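# Put the fallen nut back onto its empty stud

## Task

A mounting plate inside an open box has four studs, and one of the four nuts has come off its stud. Return that nut to its own stud so that, when finished, all four studs carry a nut.

## Robot and tools

Robot: two arms, left_arm and right_arm, each ending in a two-finger gripper. Calibrated base positions in the scene frame: left_arm (+0.029, +0.345, +0.031) m, right_arm (-0.016, -0.244, +0.034) m, both turned only slightly about z. Behind the arms is a floor-mounted stand carrying two cameras.

Scene frame: origin at table-top height, halfway between the nominal arm bases; +z points up, +x points out across the table, and left_arm sits on the +y side. Arm names do not match image left and right. Reported hand positions (end_effector_position, metres) and orientations (end_effector_quat_wxyz) are in this frame and may be a few centimetres off, more at long reach. The reported position is the point between the finger pads, roughly 1 cm short of the fingertips. Fingers point along the gripper's own +z and close along its own y.

The 14-number row: used by execute_actions and move. Order: left_arm dx, dy, dz, rx, ry, rz, opening, then right_arm the same seven. All values lie in [-1, 1]; every row holds all 14 even if one arm stays still. dx..rz are an offset, not a pose: measured from that arm's Hand target as it stands when the action or move begins, along the Hand target's own axes (not scene axes). Scale: 1.0 equals 0.6 m for dx, dy, dz and 180 degrees for rotation; rx, ry, rz form a single rotation vector. Sending the same offset again moves further. Sending six zeros re-commands the current Hand target. Opening is absolute, not an offset: +1 fully open (0.094 m), -1 closed. A 0 in the opening slot is a real command, so resend the present opening to keep a gripper as it is.

execute_actions: actions is a list of actions; each action is a list of up to 15 rows, one per 1/30 s step; a short action repeats its final row until 15 steps pass. Every row in an action is counted from the action's starting Hand target, not from the row before. cameras picks images by name, ["all"] for all, [] for none; unknown names void the call. With an empty actions list you get images and the full state.

move: target is one 14-number row or a list of up to 15 rows; every row in the list is an offset from the same starting Hand targets. speed in m/s (0.002 to 2.9, default 0.25; turning capped at twice that in rad/s), one value or one per target. blend in metres rounds corners in a list; 0 stops at each. opening_speed (0.2 or more per second on the -1..+1 scale) closes fingers gradually. grip_force in newtons per pad, 10 to 50, one value or one per arm; it persists, and lower forces close slowly. blocking=false returns early while the move keeps running. Paths are straight, do not avoid obstacles or the other arm, and last at most 10 s. Avoid routing a path near an arm's own base; go around it. The result adds a move: line: done, off_target, moving, held or fault, plus limits such as paced or held.

wait: seconds from 0 to 10; arms hold their last command. stop: brakes a running move. zoom_image: camera (cam_high, cam_low, cam_left_wrist, cam_right_wrist) and region [x0, y0, x1, y1] in pixels from the top-left, at most 504 by 504, on that camera's newest image. finished_scene: scene is the current scene's number; it ends the scene for good, and the goal must hold without the robot.

Cameras, all 896x504: cam_high and cam_low fixed, cam_left_wrist and cam_right_wrist on the hands (wrist pictures may lag during motion). Calibration is approximate.

Reading results: Hand target is the last commanded pose after clipping; the gripper often rests short of it by up to a few centimetres from friction and weight, which is not proof of contact. If it stays short after re-commanding, send the gap as an offset. Orientation commands are clipped to within 40 degrees of the measured one per step. grip_measured is the measured finger opening on the command scale; with nothing held it reads a little wide, and when squeezing a hard part it reads a bit below the part's width. It tracks the command, so it does not reveal contact. To release, command an opening clearly above grip_measured. Joint velocities "within noise" means that arm is still. Joint torques include gravity and have per-arm offsets; joints 1-3 wrap at ±28 N m. Joint ranges (rad): waist -2.618 to 3.054, shoulder 0.000 to 3.142, elbow 0.000 to 3.142 (straight at 2.901), wrist pitch -1.571 to 1.571, wrist yaw -1.571 to 1.571, wrist roll -2.094 to 2.094.

Avoid: dropping the nut or releasing it while it moves, knocking anything off the table, fast impacts with the box or table, the two arms or their grippers and wrist cameras touching each other (the clearance check does not prevent this), a gripper closing on the other arm's fingers, strain on camera cables, and driving an arm into something it cannot reach, which keeps pressing and heats motors. A MOTOR HOT line warns of heat; an OVER-TEMPERATURE FAULT folds that arm away for the rest of the scene. Contact force grows with speed and with how far the target lies beyond the contact point, so approach slowly and back an arm off by commanding its target past the gripper. A loose object may occasionally be nudged by outside disturbances.

Each tool is called after "Emit:" as name(argument=value, ...) on one line, values as JSON.

## Session

Emit:
execute_actions(actions=[])

Scene clock: 0.00 s.
left_arm: end_effector_position=(+0.4184, +0.3844, +0.1352) grip_measured=+1.000 end_effector_quat_wxyz=(+0.567, -0.092, +0.803, +0.160) | right_arm: end_effector_position=(+0.3866, -0.2443, +0.1487) grip_measured=+1.000 end_effector_quat_wxyz=(+0.616, -0.008, +0.788, +0.001)
Joint positions: left_arm=[-0.128 1.535 0.386 0.798 -0.48 -0.007 0.094] | right_arm=[-0.025 1.557 0.35 0.964 -0.029 -0.016 0.094]
Joint velocities: within noise
Joint torques (N m): no reading
Heat: left arm: 28 °C; right arm: 28 °C.
Hand target: left_arm +0.4191, +0.3847, +0.1374; +0.568, -0.094, +0.801, +0.160 | right_arm +0.3888, -0.2443, +0.1552; +0.623, -0.009, +0.782, +0.001
Tool commands: left_gripper/opening=+1.0 right_gripper/opening=+1.0

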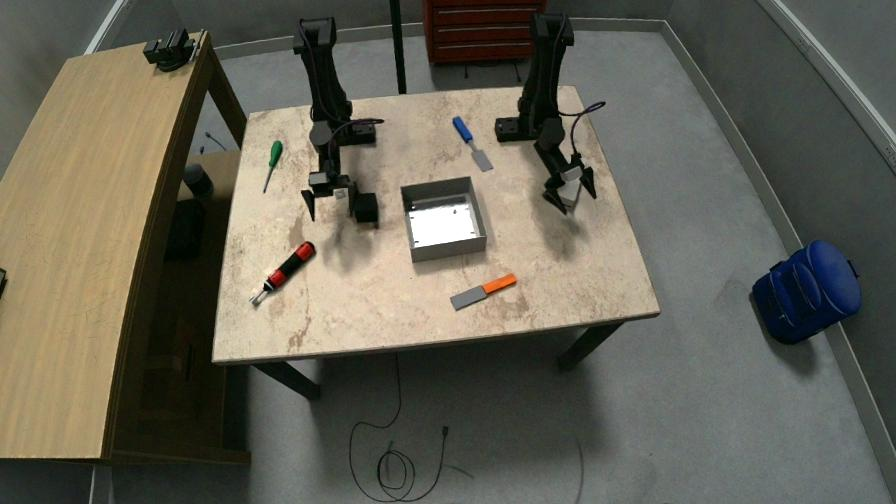

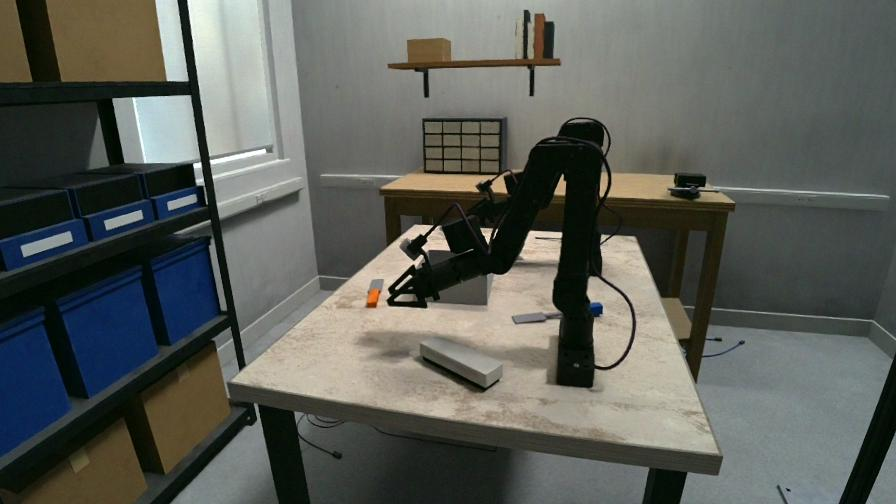

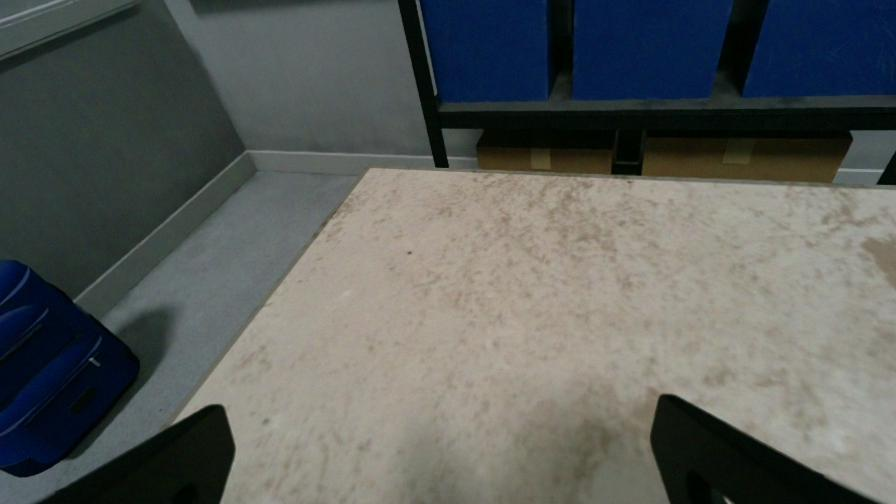

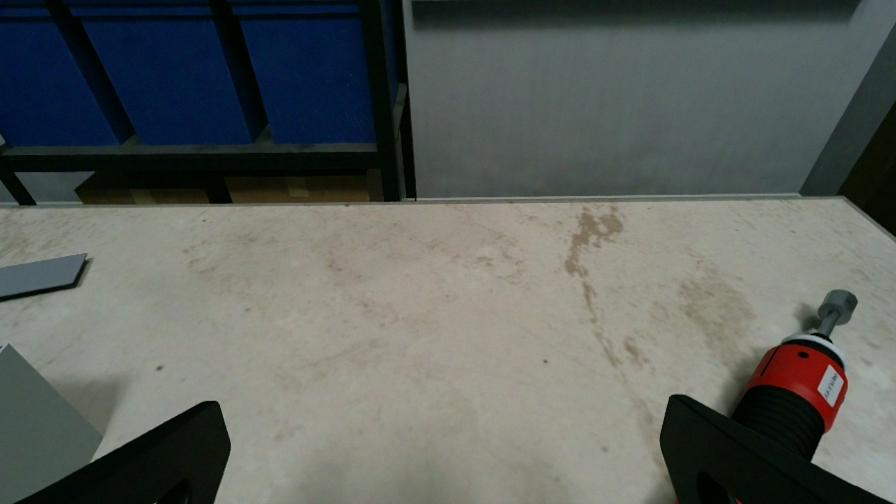

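Emit:
zoom_image(camera="cam_high", region=[390, 165, 500, 270])

Emit:
zoom_image(camera="cam_low", region=[360, 200, 620, 400])

Scaled by 4.582 from the camera's 896x504 image, which has a finer 1280x720 frame.

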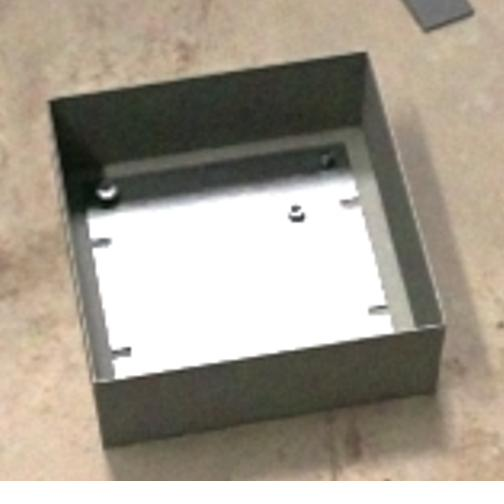

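Scaled by 1.938 from the camera's 896x504 image, which has a finer 1280x720 frame.

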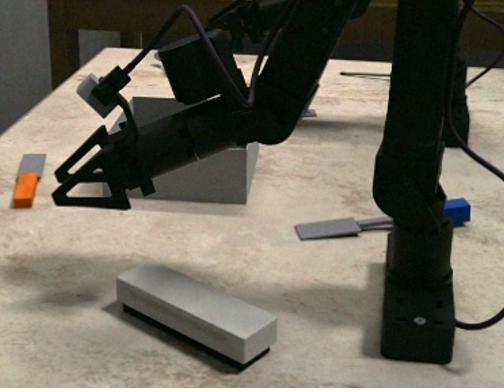

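Emit:
zoom_image(camera="cam_high", region=[290, 100, 410, 240])

Emit:
zoom_image(camera="cam_low", region=[380, 160, 540, 310])

Scaled by 3.600 from the camera's 896x504 image, which has a finer 1280x720 frame.

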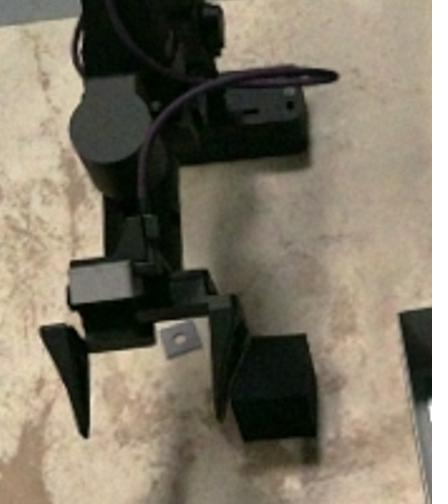

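Scaled by 3.150 from the camera's 896x504 image, which has a finer 1280x720 frame.

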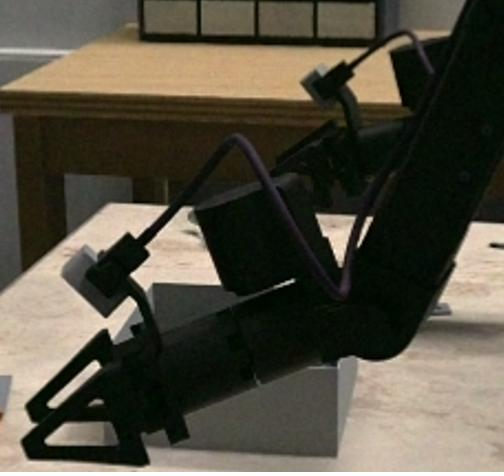

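Emit:
move(target=[[0,0,0,0,0,0,1,-0.2437,-0.0024,-0.0558,0,0,0,1],[0,0,0,0,0,0,1,-0.1105,0.4415,-0.1702,0,0.289,0,1]], blend=[0.06,0], cameras=["all"])

Scene clock: 67.17 s.
left_arm: end_effector_position=(+0.4184, +0.3844, +0.1352) grip_measured=+1.000 end_effector_quat_wxyz=(+0.567, -0.092, +0.803, +0.160) | right_arm: end_effector_position=(+0.2963, +0.0175, +0.2389) grip_measured=+1.000 end_effector_quat_wxyz=(+0.216, -0.012, +0.976, -0.003)
Joint positions: left_arm=[-0.128 1.535 0.386 0.798 -0.48 -0.007 0.094] | right_arm=[0.824 1.827 1.832 -1.273 0.316 0.758 0.094]
Joint torques (N m): left_arm=[-0.02 -5.9 5.14 1.75 -0.06 0] | right_arm=[-0.02 -7.92 8.94 0.86 0.21 0.05]
Heat: left arm: 30 °C; right arm: 33 °C.
Hand target: left_arm +0.4191, +0.3847, +0.1374; +0.568, -0.094, +0.801, +0.160 | right_arm +0.3003, +0.0202, +0.2401; +0.217, -0.008, +0.976, -0.003
Off the commanded pose: left_arm 0.002 m, 0 deg | right_arm 0.005 m, 0 deg.
move: done
camera_calibration:
cam_right_wrist: T_world_to_cam=[[0.00633657, -0.999839, 0.0167927, 0.0103007], [-0.999973, -0.00639945, -0.00369321, 0.336579], [0.00380008, -0.0167688, -0.999852, 0.325054], [0, 0, 0, 1]] pos_world=[0.33527, 0.0179037, 0.326076]

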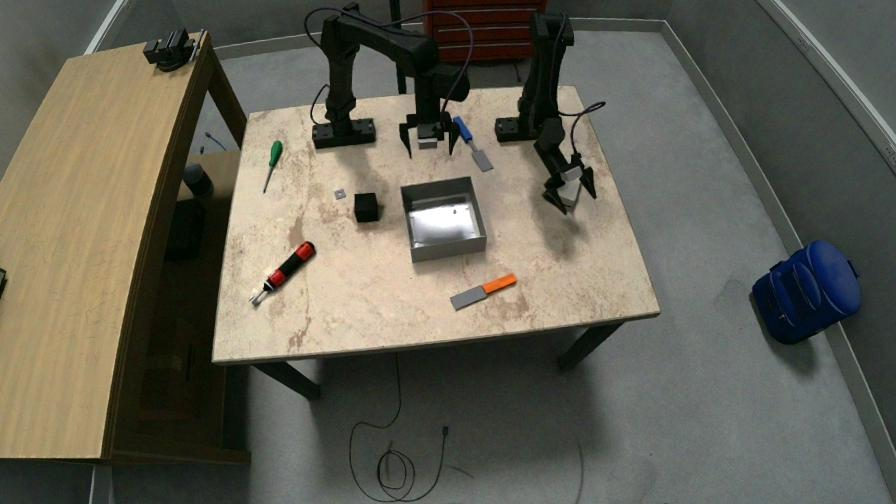

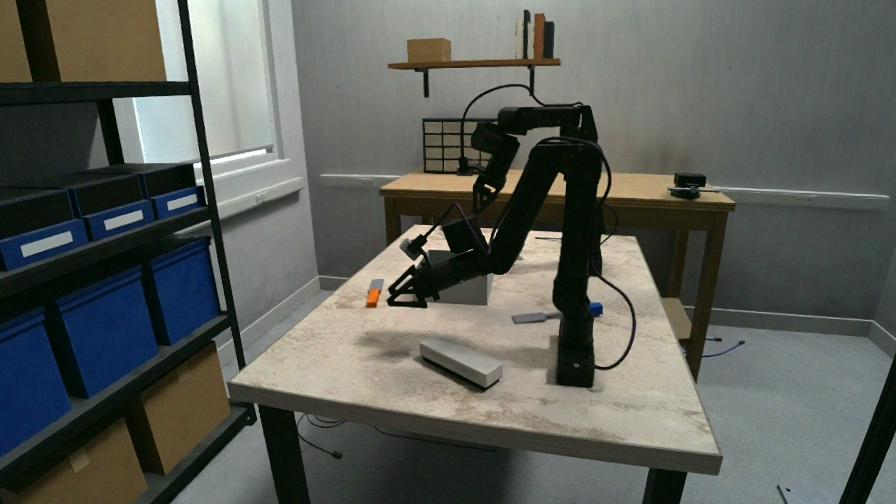

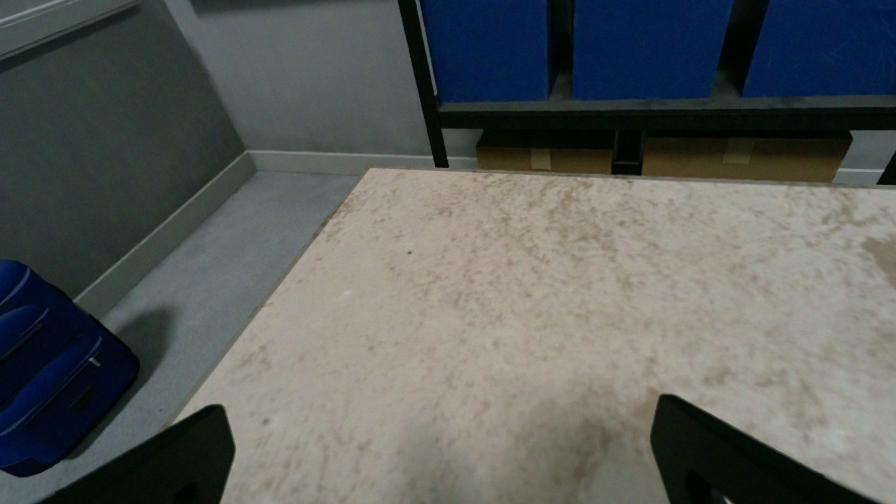

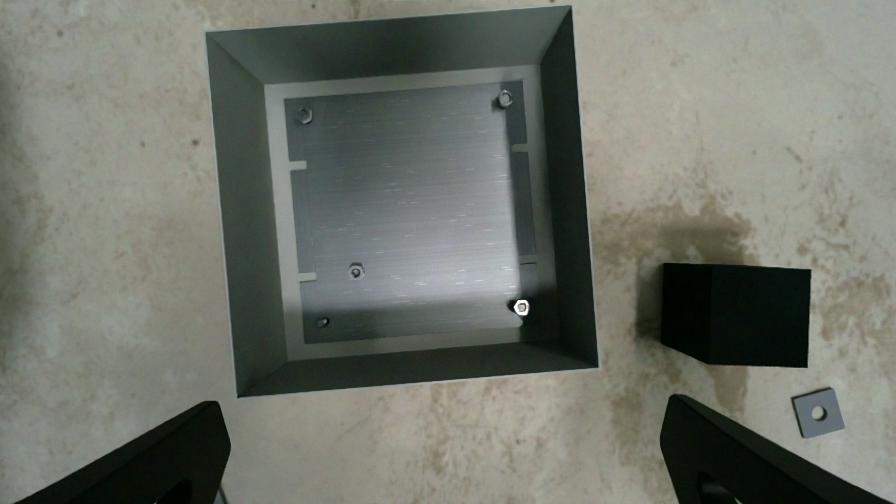

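Emit:
zoom_image(camera="cam_right_wrist", region=[200, 0, 620, 400])

Emit:
zoom_image(camera="cam_right_wrist", region=[290, 240, 400, 350])

Emit:
zoom_image(camera="cam_right_wrist", region=[470, 260, 580, 370])

Emit:
zoom_image(camera="cam_high", region=[395, 170, 495, 270])

Scaled by 1.200 from the camera's 896x504 image, which has a finer 1280x720 frame.

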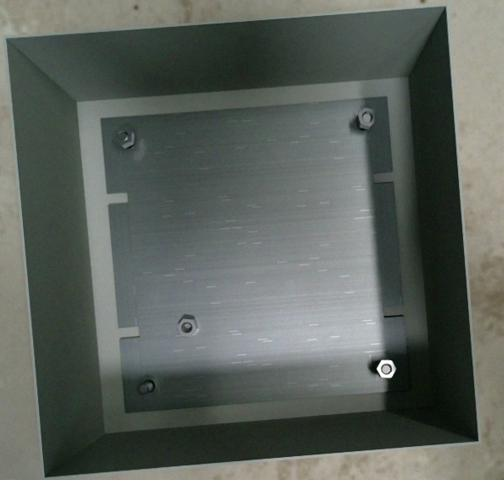

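Scaled by 4.582 from the camera's 896x504 image, which has a finer 1280x720 frame.

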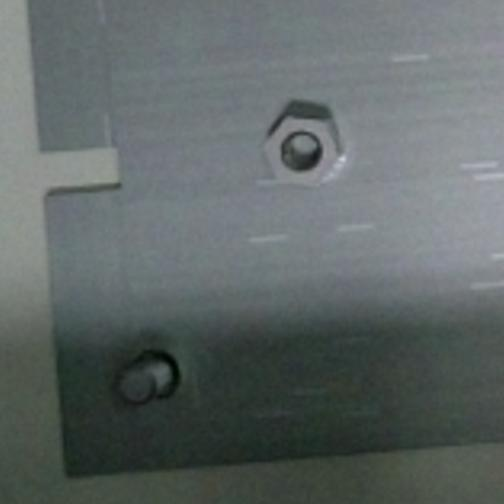

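Scaled by 4.582 from the camera's 896x504 image, which has a finer 1280x720 frame.

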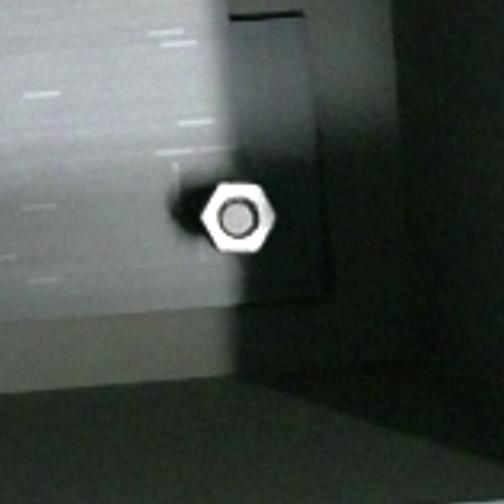

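Scaled by 5.040 from the camera's 896x504 image, which has a finer 1280x720 frame.

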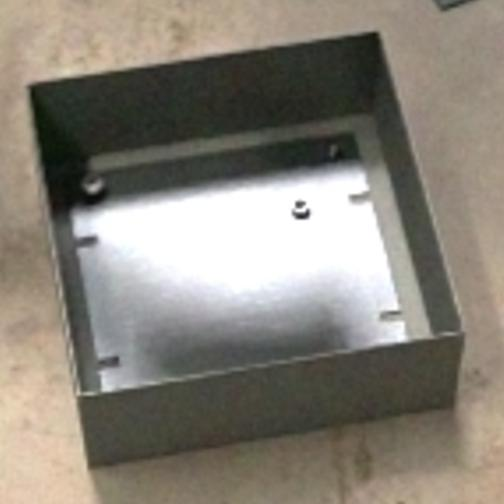

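Emit:
zoom_image(camera="cam_high", region=[380, 60, 500, 180])

Emit:
zoom_image(camera="cam_low", region=[430, 80, 560, 230])

Emit:
zoom_image(camera="cam_right_wrist", region=[0, 380, 250, 504])

Emit:
zoom_image(camera="cam_low", region=[380, 220, 500, 320])

Scaled by 4.200 from the camera's 896x504 image, which has a finer 1280x720 frame.

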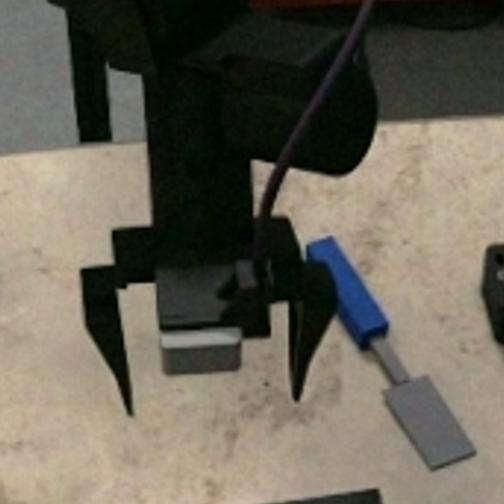

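Scaled by 3.360 from the camera's 896x504 image, which has a finer 1280x720 frame.

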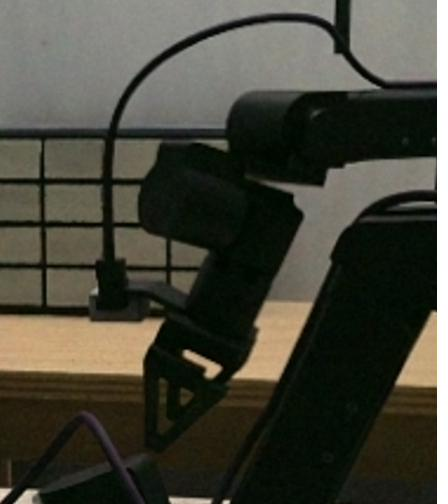

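Scaled by 2.016 from the camera's 896x504 image, which has a finer 1280x720 frame.

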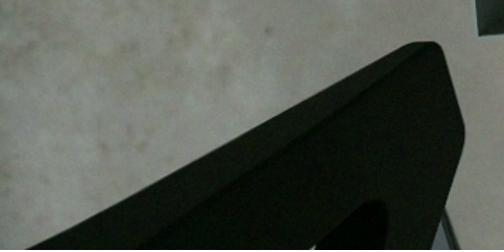

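Scaled by 4.200 from the camera's 896x504 image, which has a finer 1280x720 frame.

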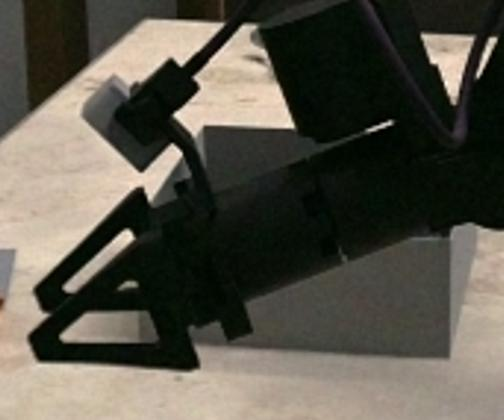

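Emit:
move(target=[0,0,0,0,0,0,1,0.0415,0.0911,0.182,-0.3173,-0.007,-0.6795,-0.36], speed=0.4, cameras=["all"])

Scene clock: 246.67 s.
left_arm: end_effector_position=(+0.4184, +0.3844, +0.1352) grip_measured=+1.000 end_effector_quat_wxyz=(+0.567, -0.092, +0.803, +0.160) | right_arm: end_effector_position=(+0.3257, +0.0695, +0.1345) grip_measured=-0.358 end_effector_quat_wxyz=(-0.100, +0.905, -0.373, -0.179)
Joint positions: left_arm=[-0.128 1.535 0.386 0.798 -0.48 -0.007 0.094] | right_arm=[0.575 2.422 2.353 -1.54 -0.411 -1.785 0.03]
Joint torques (N m): left_arm=[-0.09 -5.87 5.2 1.69 -0.11 0] | right_arm=[0.38 -12.05 8.21 -0.01 -0.37 -0.03]
Heat: left arm: 33 °C; right arm: 30 °C.
Hand target: left_arm +0.4191, +0.3847, +0.1374; +0.568, -0.094, +0.801, +0.160 | right_arm +0.3232, +0.0740, +0.1301; -0.085, +0.905, -0.366, -0.199
Off the commanded pose: left_arm 0.002 m, 0 deg | right_arm 0.007 m, 3 deg.
joint sent to its limit (right arm) — joint 4 (wrist pitch), lower limit. The joint targets still meet the commanded pose.
move: off_target (right_arm)
camera_calibration:
cam_right_wrist: T_world_to_cam=[[0.721238, 0.690556, 0.0542975, -0.291545], [0.690671, -0.722902, 0.0196338, -0.13807], [0.05281, 0.0233411, -0.998332, 0.202457], [0, 0, 0, 1]] pos_world=[0.294942, 0.096791, 0.220661]

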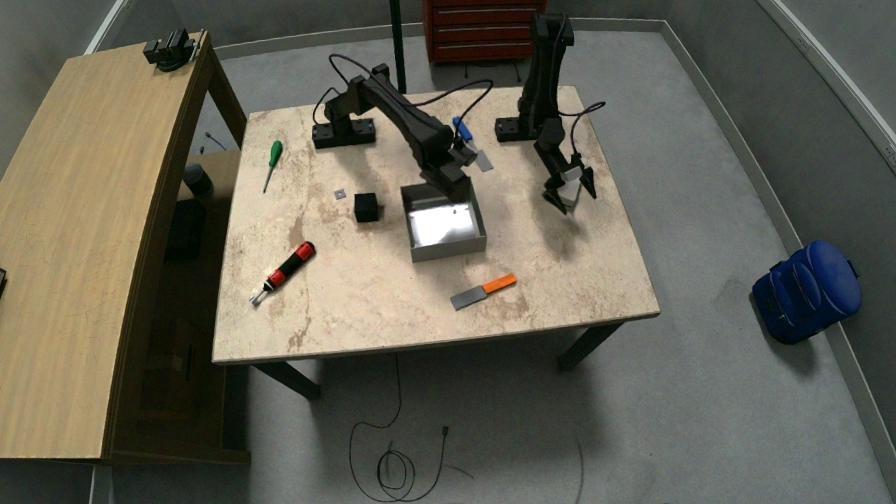

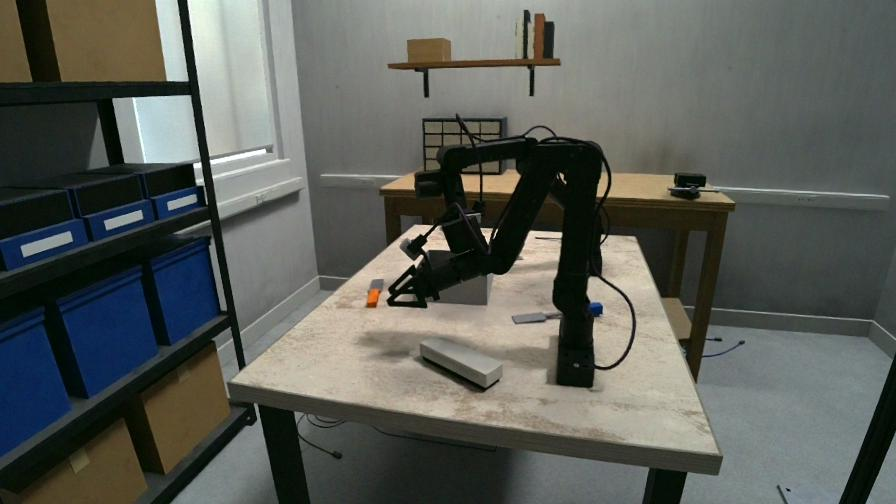

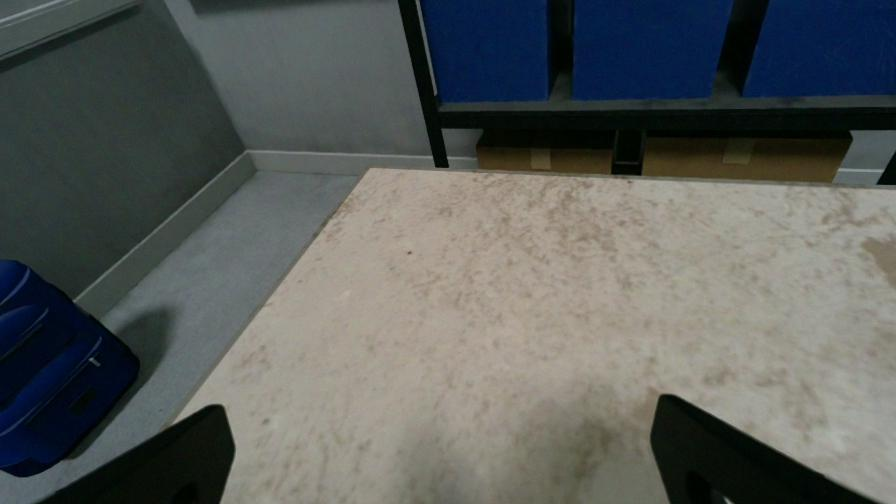

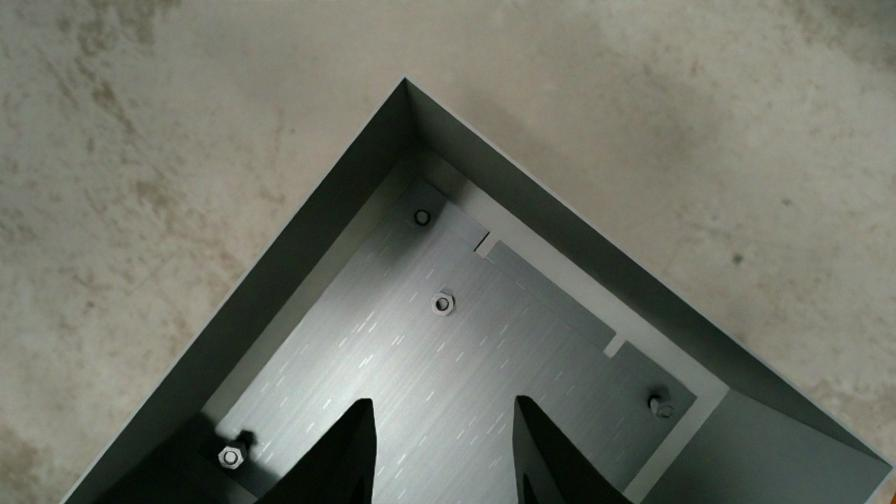

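Emit:
zoom_image(camera="cam_right_wrist", region=[330, 370, 570, 504])

Emit:
zoom_image(camera="cam_right_wrist", region=[390, 180, 500, 340])

Scaled by 2.100 from the camera's 896x504 image, which has a finer 1280x720 frame.

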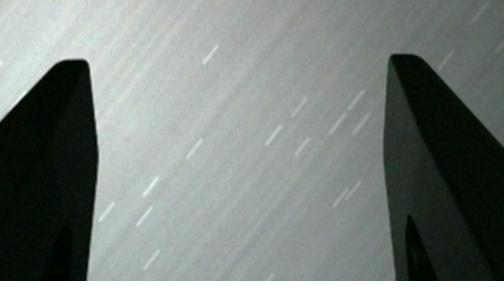

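Scaled by 3.150 from the camera's 896x504 image, which has a finer 1280x720 frame.

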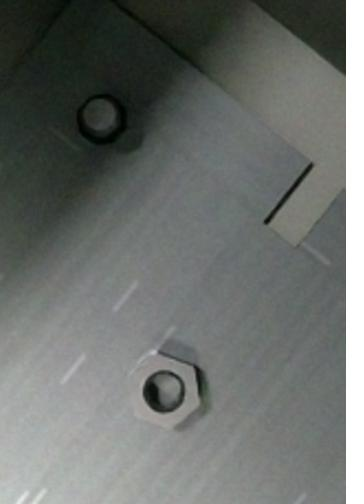

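Emit:
zoom_image(camera="cam_right_wrist", region=[420, 280, 470, 330])

Emit:
zoom_image(camera="cam_right_wrist", region=[400, 192, 450, 242])

Scaled by 10.080 from the camera's 896x504 image, which has a finer 1280x720 frame.

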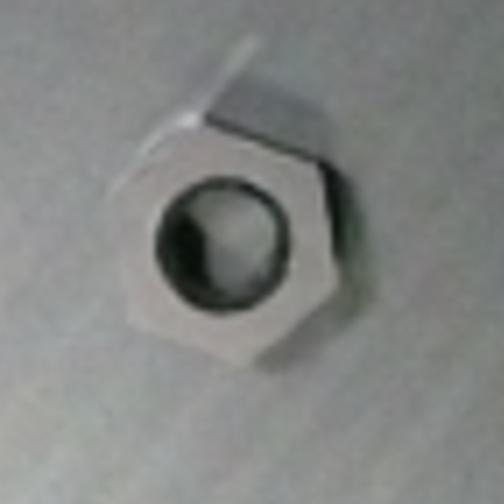

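Scaled by 10.080 from the camera's 896x504 image, which has a finer 1280x720 frame.

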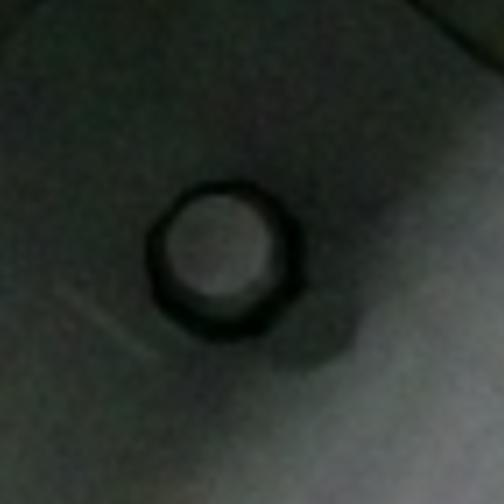

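Emit:
zoom_image(camera="cam_right_wrist", region=[206, 432, 256, 482])

Emit:
zoom_image(camera="cam_right_wrist", region=[636, 382, 686, 432])

Scaled by 10.080 from the camera's 896x504 image, which has a finer 1280x720 frame.

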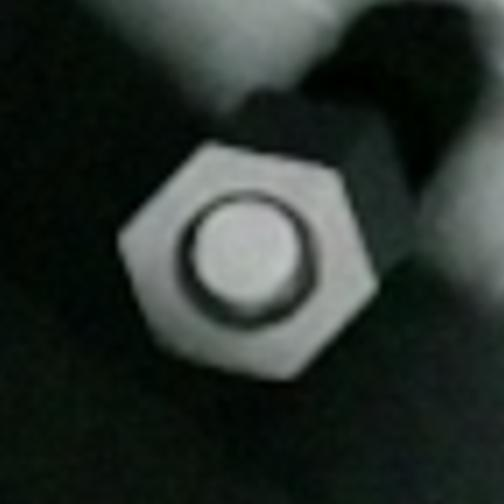

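Scaled by 10.080 from the camera's 896x504 image, which has a finer 1280x720 frame.

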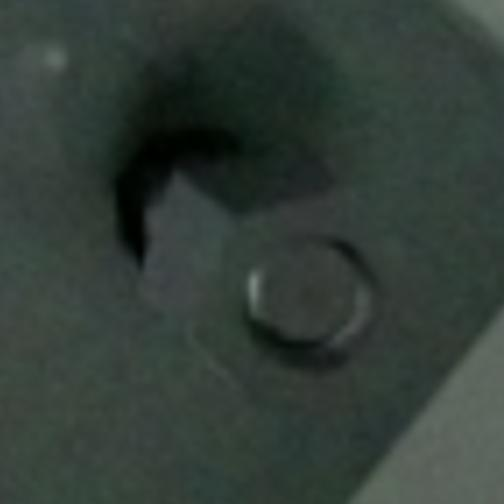

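Emit:
move(target=[0,0,0,0,0,0,1,0.0388,-0.0048,0.1088,-0.0136,-0.0003,-0.0292,-0.36], speed=0.15, cameras=["cam_right_wrist", "cam_high"])

Emit:
zoom_image(camera="cam_right_wrist", region=[360, 270, 530, 440])

Scene clock: 320.70 s.
left_arm: end_effector_position=(+0.4184, +0.3844, +0.1352) grip_measured=+1.000 end_effector_quat_wxyz=(+0.567, -0.092, +0.803, +0.160) | right_arm: end_effector_position=(+0.3231, +0.0779, +0.0681) grip_measured=-0.358 end_effector_quat_wxyz=(-0.076, +0.923, -0.323, -0.194)
Joint positions: left_arm=[-0.128 1.535 0.386 0.798 -0.48 -0.007 0.094] | right_arm=[0.596 2.531 2.284 -1.436 -0.405 -1.888 0.03]
Joint torques (N m): left_arm=[-0.02 -5.79 5.2 1.71 -0.11 -0.01] | right_arm=[0.25 -13.31 6.75 0.03 -0.32 -0.05]
Heat: left arm: 34 °C; right arm: 36 °C.
Hand target: left_arm +0.4191, +0.3847, +0.1374; +0.568, -0.094, +0.801, +0.160 | right_arm +0.3210, +0.0810, +0.0610; -0.075, +0.922, -0.320, -0.203
Off the commanded pose: left_arm 0.002 m, 0 deg | right_arm 0.008 m, 1 deg.
move: done
camera_calibration:
cam_right_wrist: T_world_to_cam=[[0.638566, 0.769242, 0.0223674, -0.269145], [0.769226, -0.638878, 0.011193, -0.160178], [0.0229002, 0.0100581, -0.999687, 0.146906], [0, 0, 0, 1]] pos_world=[0.291716, 0.103226, 0.154672]
Images, in order (width x height): cam_high 896x504, cam_right_wrist 896x504.

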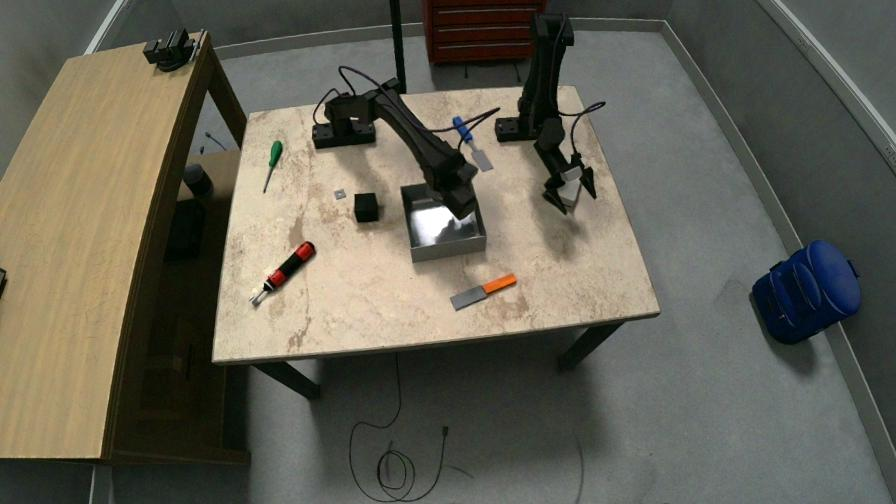

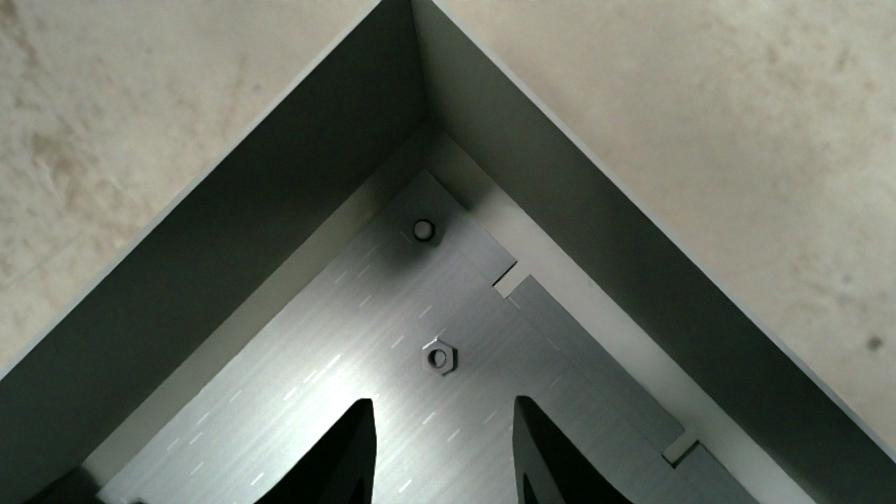

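Scaled by 2.965 from the camera's 896x504 image, which has a finer 1280x720 frame.

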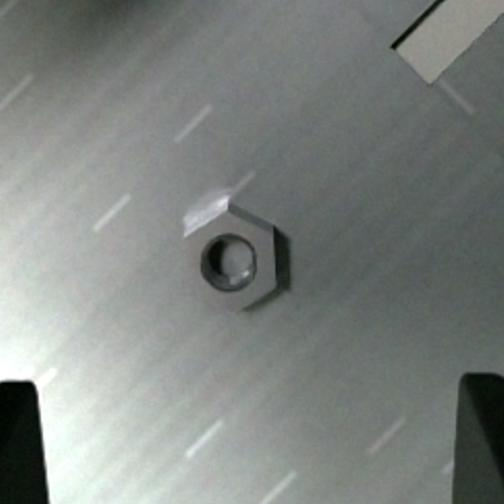

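Emit:
move(target=[0,0,0,0,0,0,1,0.0239,0.0034,0.0661,0,0,0,-0.36], speed=0.1, cameras=["cam_right_wrist"])

Emit:
zoom_image(camera="cam_right_wrist", region=[360, 350, 530, 504])

Scene clock: 338.97 s.
left_arm: end_effector_position=(+0.4184, +0.3844, +0.1352) grip_measured=+1.000 end_effector_quat_wxyz=(+0.567, -0.092, +0.803, +0.160) | right_arm: end_effector_position=(+0.3236, +0.0811, +0.0323) grip_measured=-0.358 end_effector_quat_wxyz=(-0.085, +0.925, -0.319, -0.188)
Joint positions: left_arm=[-0.128 1.535 0.386 0.798 -0.48 -0.007 0.094] | right_arm=[0.601 2.531 2.144 -1.274 -0.405 -1.888 0.03]
Joint torques (N m): left_arm=[-0.12 -5.85 5.26 1.73 -0.11 0] | right_arm=[0.47 -12.66 5.81 0.07 -0.32 0]
Heat: left arm: 34 °C; right arm: 35 °C.
Hand target: left_arm +0.4191, +0.3847, +0.1374; +0.568, -0.094, +0.801, +0.160 | right_arm +0.3170, +0.0821, +0.0190; -0.075, +0.922, -0.320, -0.203
Off the commanded pose: left_arm 0.002 m, 0 deg | right_arm 0.015 m, 2 deg.
move: off_target (right_arm)
camera_calibration:
cam_right_wrist: T_world_to_cam=[[0.633859, 0.772206, 0.0438179, -0.270425], [0.772353, -0.634959, 0.0172652, -0.159679], [0.0411549, 0.0228992, -0.99889, 0.104174], [0, 0, 0, 1]] pos_world=[0.290453, 0.105049, 0.118664]
Images, in order (width x height): cam_right_wrist 896x504.

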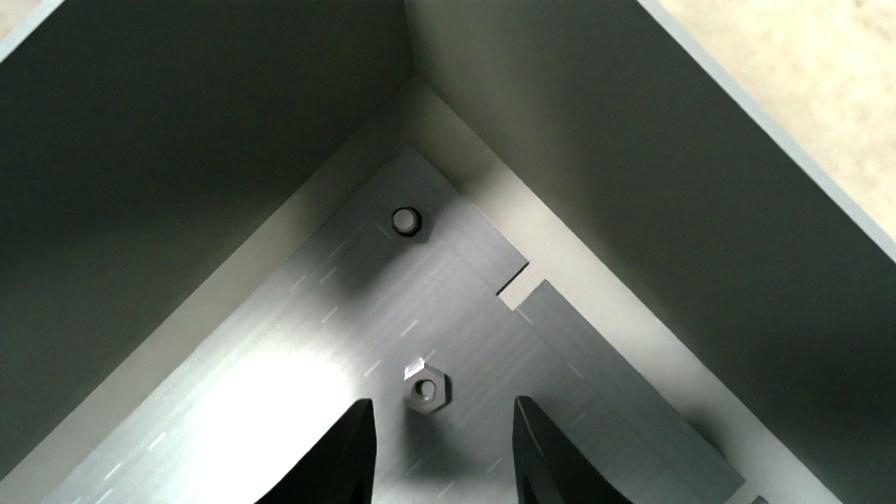

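Scaled by 2.965 from the camera's 896x504 image, which has a finer 1280x720 frame.

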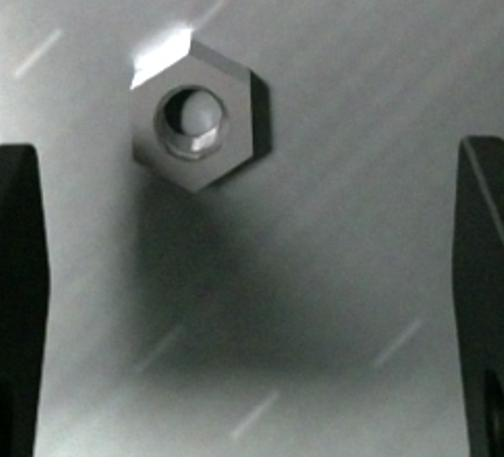

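Emit:
move(target=[0,0,0,0,0,0,1,0.0030,0.0068,0.0248,0,0,0,-0.36], speed=0.06, cameras=["cam_right_wrist"])

Emit:
zoom_image(camera="cam_right_wrist", region=[360, 350, 530, 504])

Scene clock: 354.67 s.
left_arm: end_effector_position=(+0.4184, +0.3844, +0.1352) grip_measured=+1.000 end_effector_quat_wxyz=(+0.567, -0.092, +0.803, +0.160) | right_arm: end_effector_position=(+0.3158, +0.0794, +0.0146) grip_measured=-0.358 end_effector_quat_wxyz=(-0.078, +0.925, -0.319, -0.192)
Joint positions: left_arm=[-0.128 1.535 0.386 0.798 -0.48 -0.007 0.094] | right_arm=[0.608 2.531 2.071 -1.216 -0.405 -1.883 0.03]
Joint torques (N m): left_arm=[0.05 -5.97 5.26 1.72 -0.12 0.01] | right_arm=[0.44 -13.35 5.37 0.18 -0.32 0.08]
Heat: left arm: 34 °C; right arm: 35 °C.
Hand target: left_arm +0.4191, +0.3847, +0.1374; +0.568, -0.094, +0.801, +0.160 | right_arm +0.3108, +0.0820, +0.0047; -0.075, +0.922, -0.320, -0.203
Off the commanded pose: left_arm 0.002 m, 0 deg | right_arm 0.011 m, 1 deg.
move: off_target (right_arm)
camera_calibration:
cam_right_wrist: T_world_to_cam=[[0.632538, 0.774044, 0.0274349, -0.262921], [0.77404, -0.633, 0.013144, -0.154969], [0.0275403, 0.0129216, -0.999537, 0.0919629], [0, 0, 0, 1]] pos_world=[0.283727, 0.104229, 0.10117]
Images, in order (width x height): cam_right_wrist 896x504.

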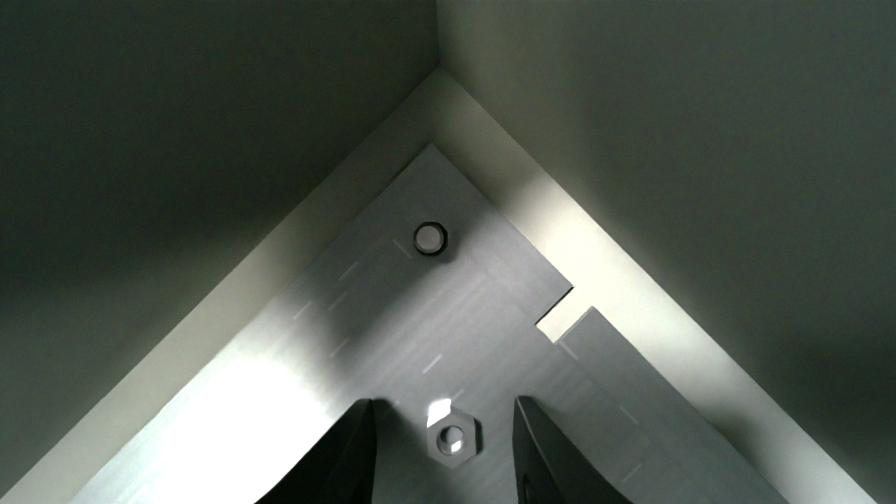

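Scaled by 2.965 from the camera's 896x504 image, which has a finer 1280x720 frame.

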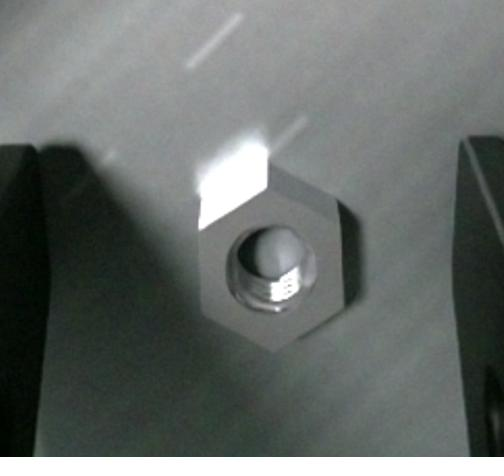

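Emit:
move(target=[0,0,0,0,0,0,1,0.0016,-0.0029,0.0048,0,0,0,-0.36], speed=0.05, cameras=["cam_right_wrist"])

Emit:
zoom_image(camera="cam_right_wrist", region=[360, 350, 530, 504])

Scene clock: 366.37 s.
left_arm: end_effector_position=(+0.4184, +0.3844, +0.1352) grip_measured=+1.000 end_effector_quat_wxyz=(+0.567, -0.092, +0.803, +0.160) | right_arm: end_effector_position=(+0.3158, +0.0795, +0.0146) grip_measured=-0.358 end_effector_quat_wxyz=(-0.078, +0.924, -0.320, -0.192)
Joint positions: left_arm=[-0.128 1.535 0.386 0.798 -0.48 -0.007 0.094] | right_arm=[0.608 2.531 2.071 -1.216 -0.405 -1.881 0.03]
Joint torques (N m): left_arm=[-0.09 -5.78 5.09 1.71 -0.08 -0.01] | right_arm=[0.58 -12.57 5.87 0.21 -0.34 0.03]
Heat: left arm: 34 °C; right arm: 35 °C.
Hand target: left_arm +0.4191, +0.3847, +0.1374; +0.568, -0.094, +0.801, +0.160 | right_arm +0.3116, +0.0836, +0.0017; -0.075, +0.922, -0.320, -0.203
Off the commanded pose: left_arm 0.002 m, 0 deg | right_arm 0.014 m, 1 deg.
move: off_target (right_arm)
camera_calibration:
cam_right_wrist: T_world_to_cam=[[0.633921, 0.772923, 0.0270829, -0.263302], [0.77291, -0.634376, 0.0132916, -0.154533], [0.0274542, 0.0125068, -0.999545, 0.0920275], [0, 0, 0, 1]] pos_world=[0.283826, 0.104329, 0.101171]
Images, in order (width x height): cam_right_wrist 896x504.

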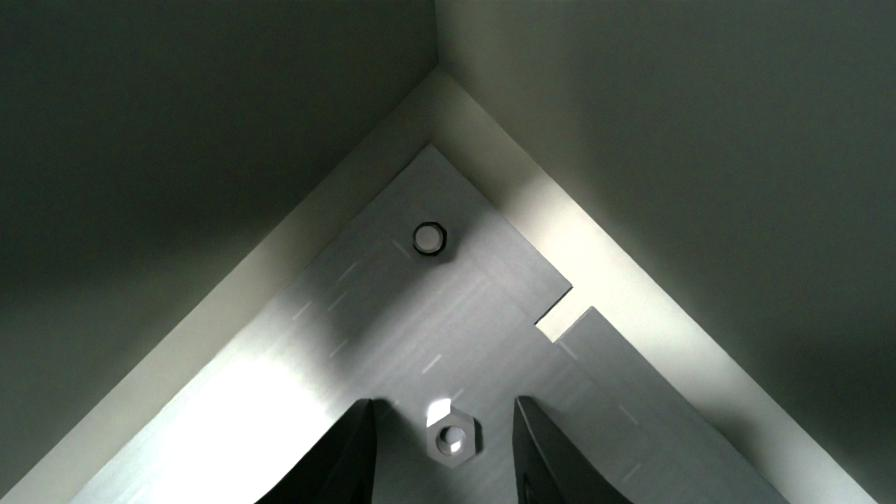

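Scaled by 2.965 from the camera's 896x504 image, which has a finer 1280x720 frame.

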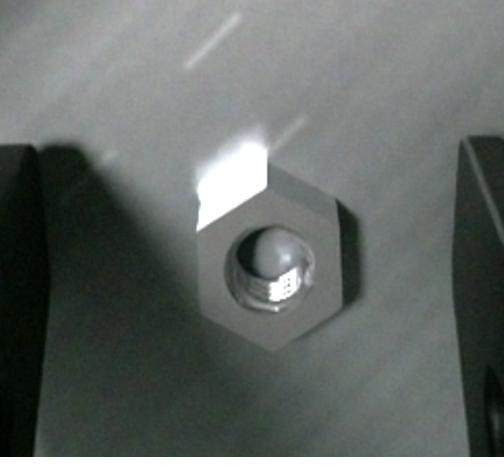

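Emit:
move(target=[0,0,0,0,0,0,1,0.0023,-0.0006,0.0063,0,0,0,-0.36], speed=0.05)

Scene clock: 376.27 s.
left_arm: end_effector_position=(+0.4184, +0.3844, +0.1352) grip_measured=+1.000 end_effector_quat_wxyz=(+0.567, -0.092, +0.803, +0.160) | right_arm: end_effector_position=(+0.3161, +0.0801, +0.0145) grip_measured=-0.358 end_effector_quat_wxyz=(-0.078, +0.924, -0.320, -0.192)
Joint positions: left_arm=[-0.128 1.535 0.386 0.798 -0.48 -0.007 0.094] | right_arm=[0.609 2.531 2.071 -1.213 -0.405 -1.879 0.03]
Joint torques (N m): left_arm=[-0.06 -5.79 5.15 1.74 -0.1 0.03] | right_arm=[0.59 -12.08 5.49 0.31 -0.34 0.01]
Heat: left arm: 34 °C; right arm: 35 °C.
Hand target: left_arm +0.4191, +0.3847, +0.1374; +0.568, -0.094, +0.801, +0.160 | right_arm +0.3116, +0.0841, -0.0023; -0.075, +0.922, -0.320, -0.203
Off the commanded pose: left_arm 0.002 m, 0 deg | right_arm 0.018 m, 1 deg.
move: off_target (right_arm)

Emit:
move(target=[0,0,0,0,0,0,1,0.0023,-0.0006,0.0063,0,0,0,-0.36], speed=0.05)

Scene clock: 396.57 s.
left_arm: end_effector_position=(+0.4184, +0.3844, +0.1352) grip_measured=+1.000 end_effector_quat_wxyz=(+0.567, -0.092, +0.803, +0.160) | right_arm: end_effector_position=(+0.3164, +0.0805, +0.0145) grip_measured=-0.358 end_effector_quat_wxyz=(-0.079, +0.924, -0.320, -0.191)
Joint positions: left_arm=[-0.128 1.535 0.386 0.798 -0.48 -0.007 0.094] | right_arm=[0.609 2.531 2.071 -1.211 -0.405 -1.878 0.03]
Joint torques (N m): left_arm=[0.2 -5.67 5.01 1.69 -0.09 0.04] | right_arm=[0.61 -11.64 5.14 0.41 -0.35 0.02]
Heat: left arm: 34 °C; right arm: 35 °C.
Hand target: left_arm +0.4191, +0.3847, +0.1374; +0.568, -0.094, +0.801, +0.160 | right_arm +0.3116, +0.0845, -0.0063; -0.075, +0.922, -0.320, -0.203
Off the commanded pose: left_arm 0.002 m, 0 deg | right_arm 0.022 m, 1 deg.
move: off_target (right_arm)


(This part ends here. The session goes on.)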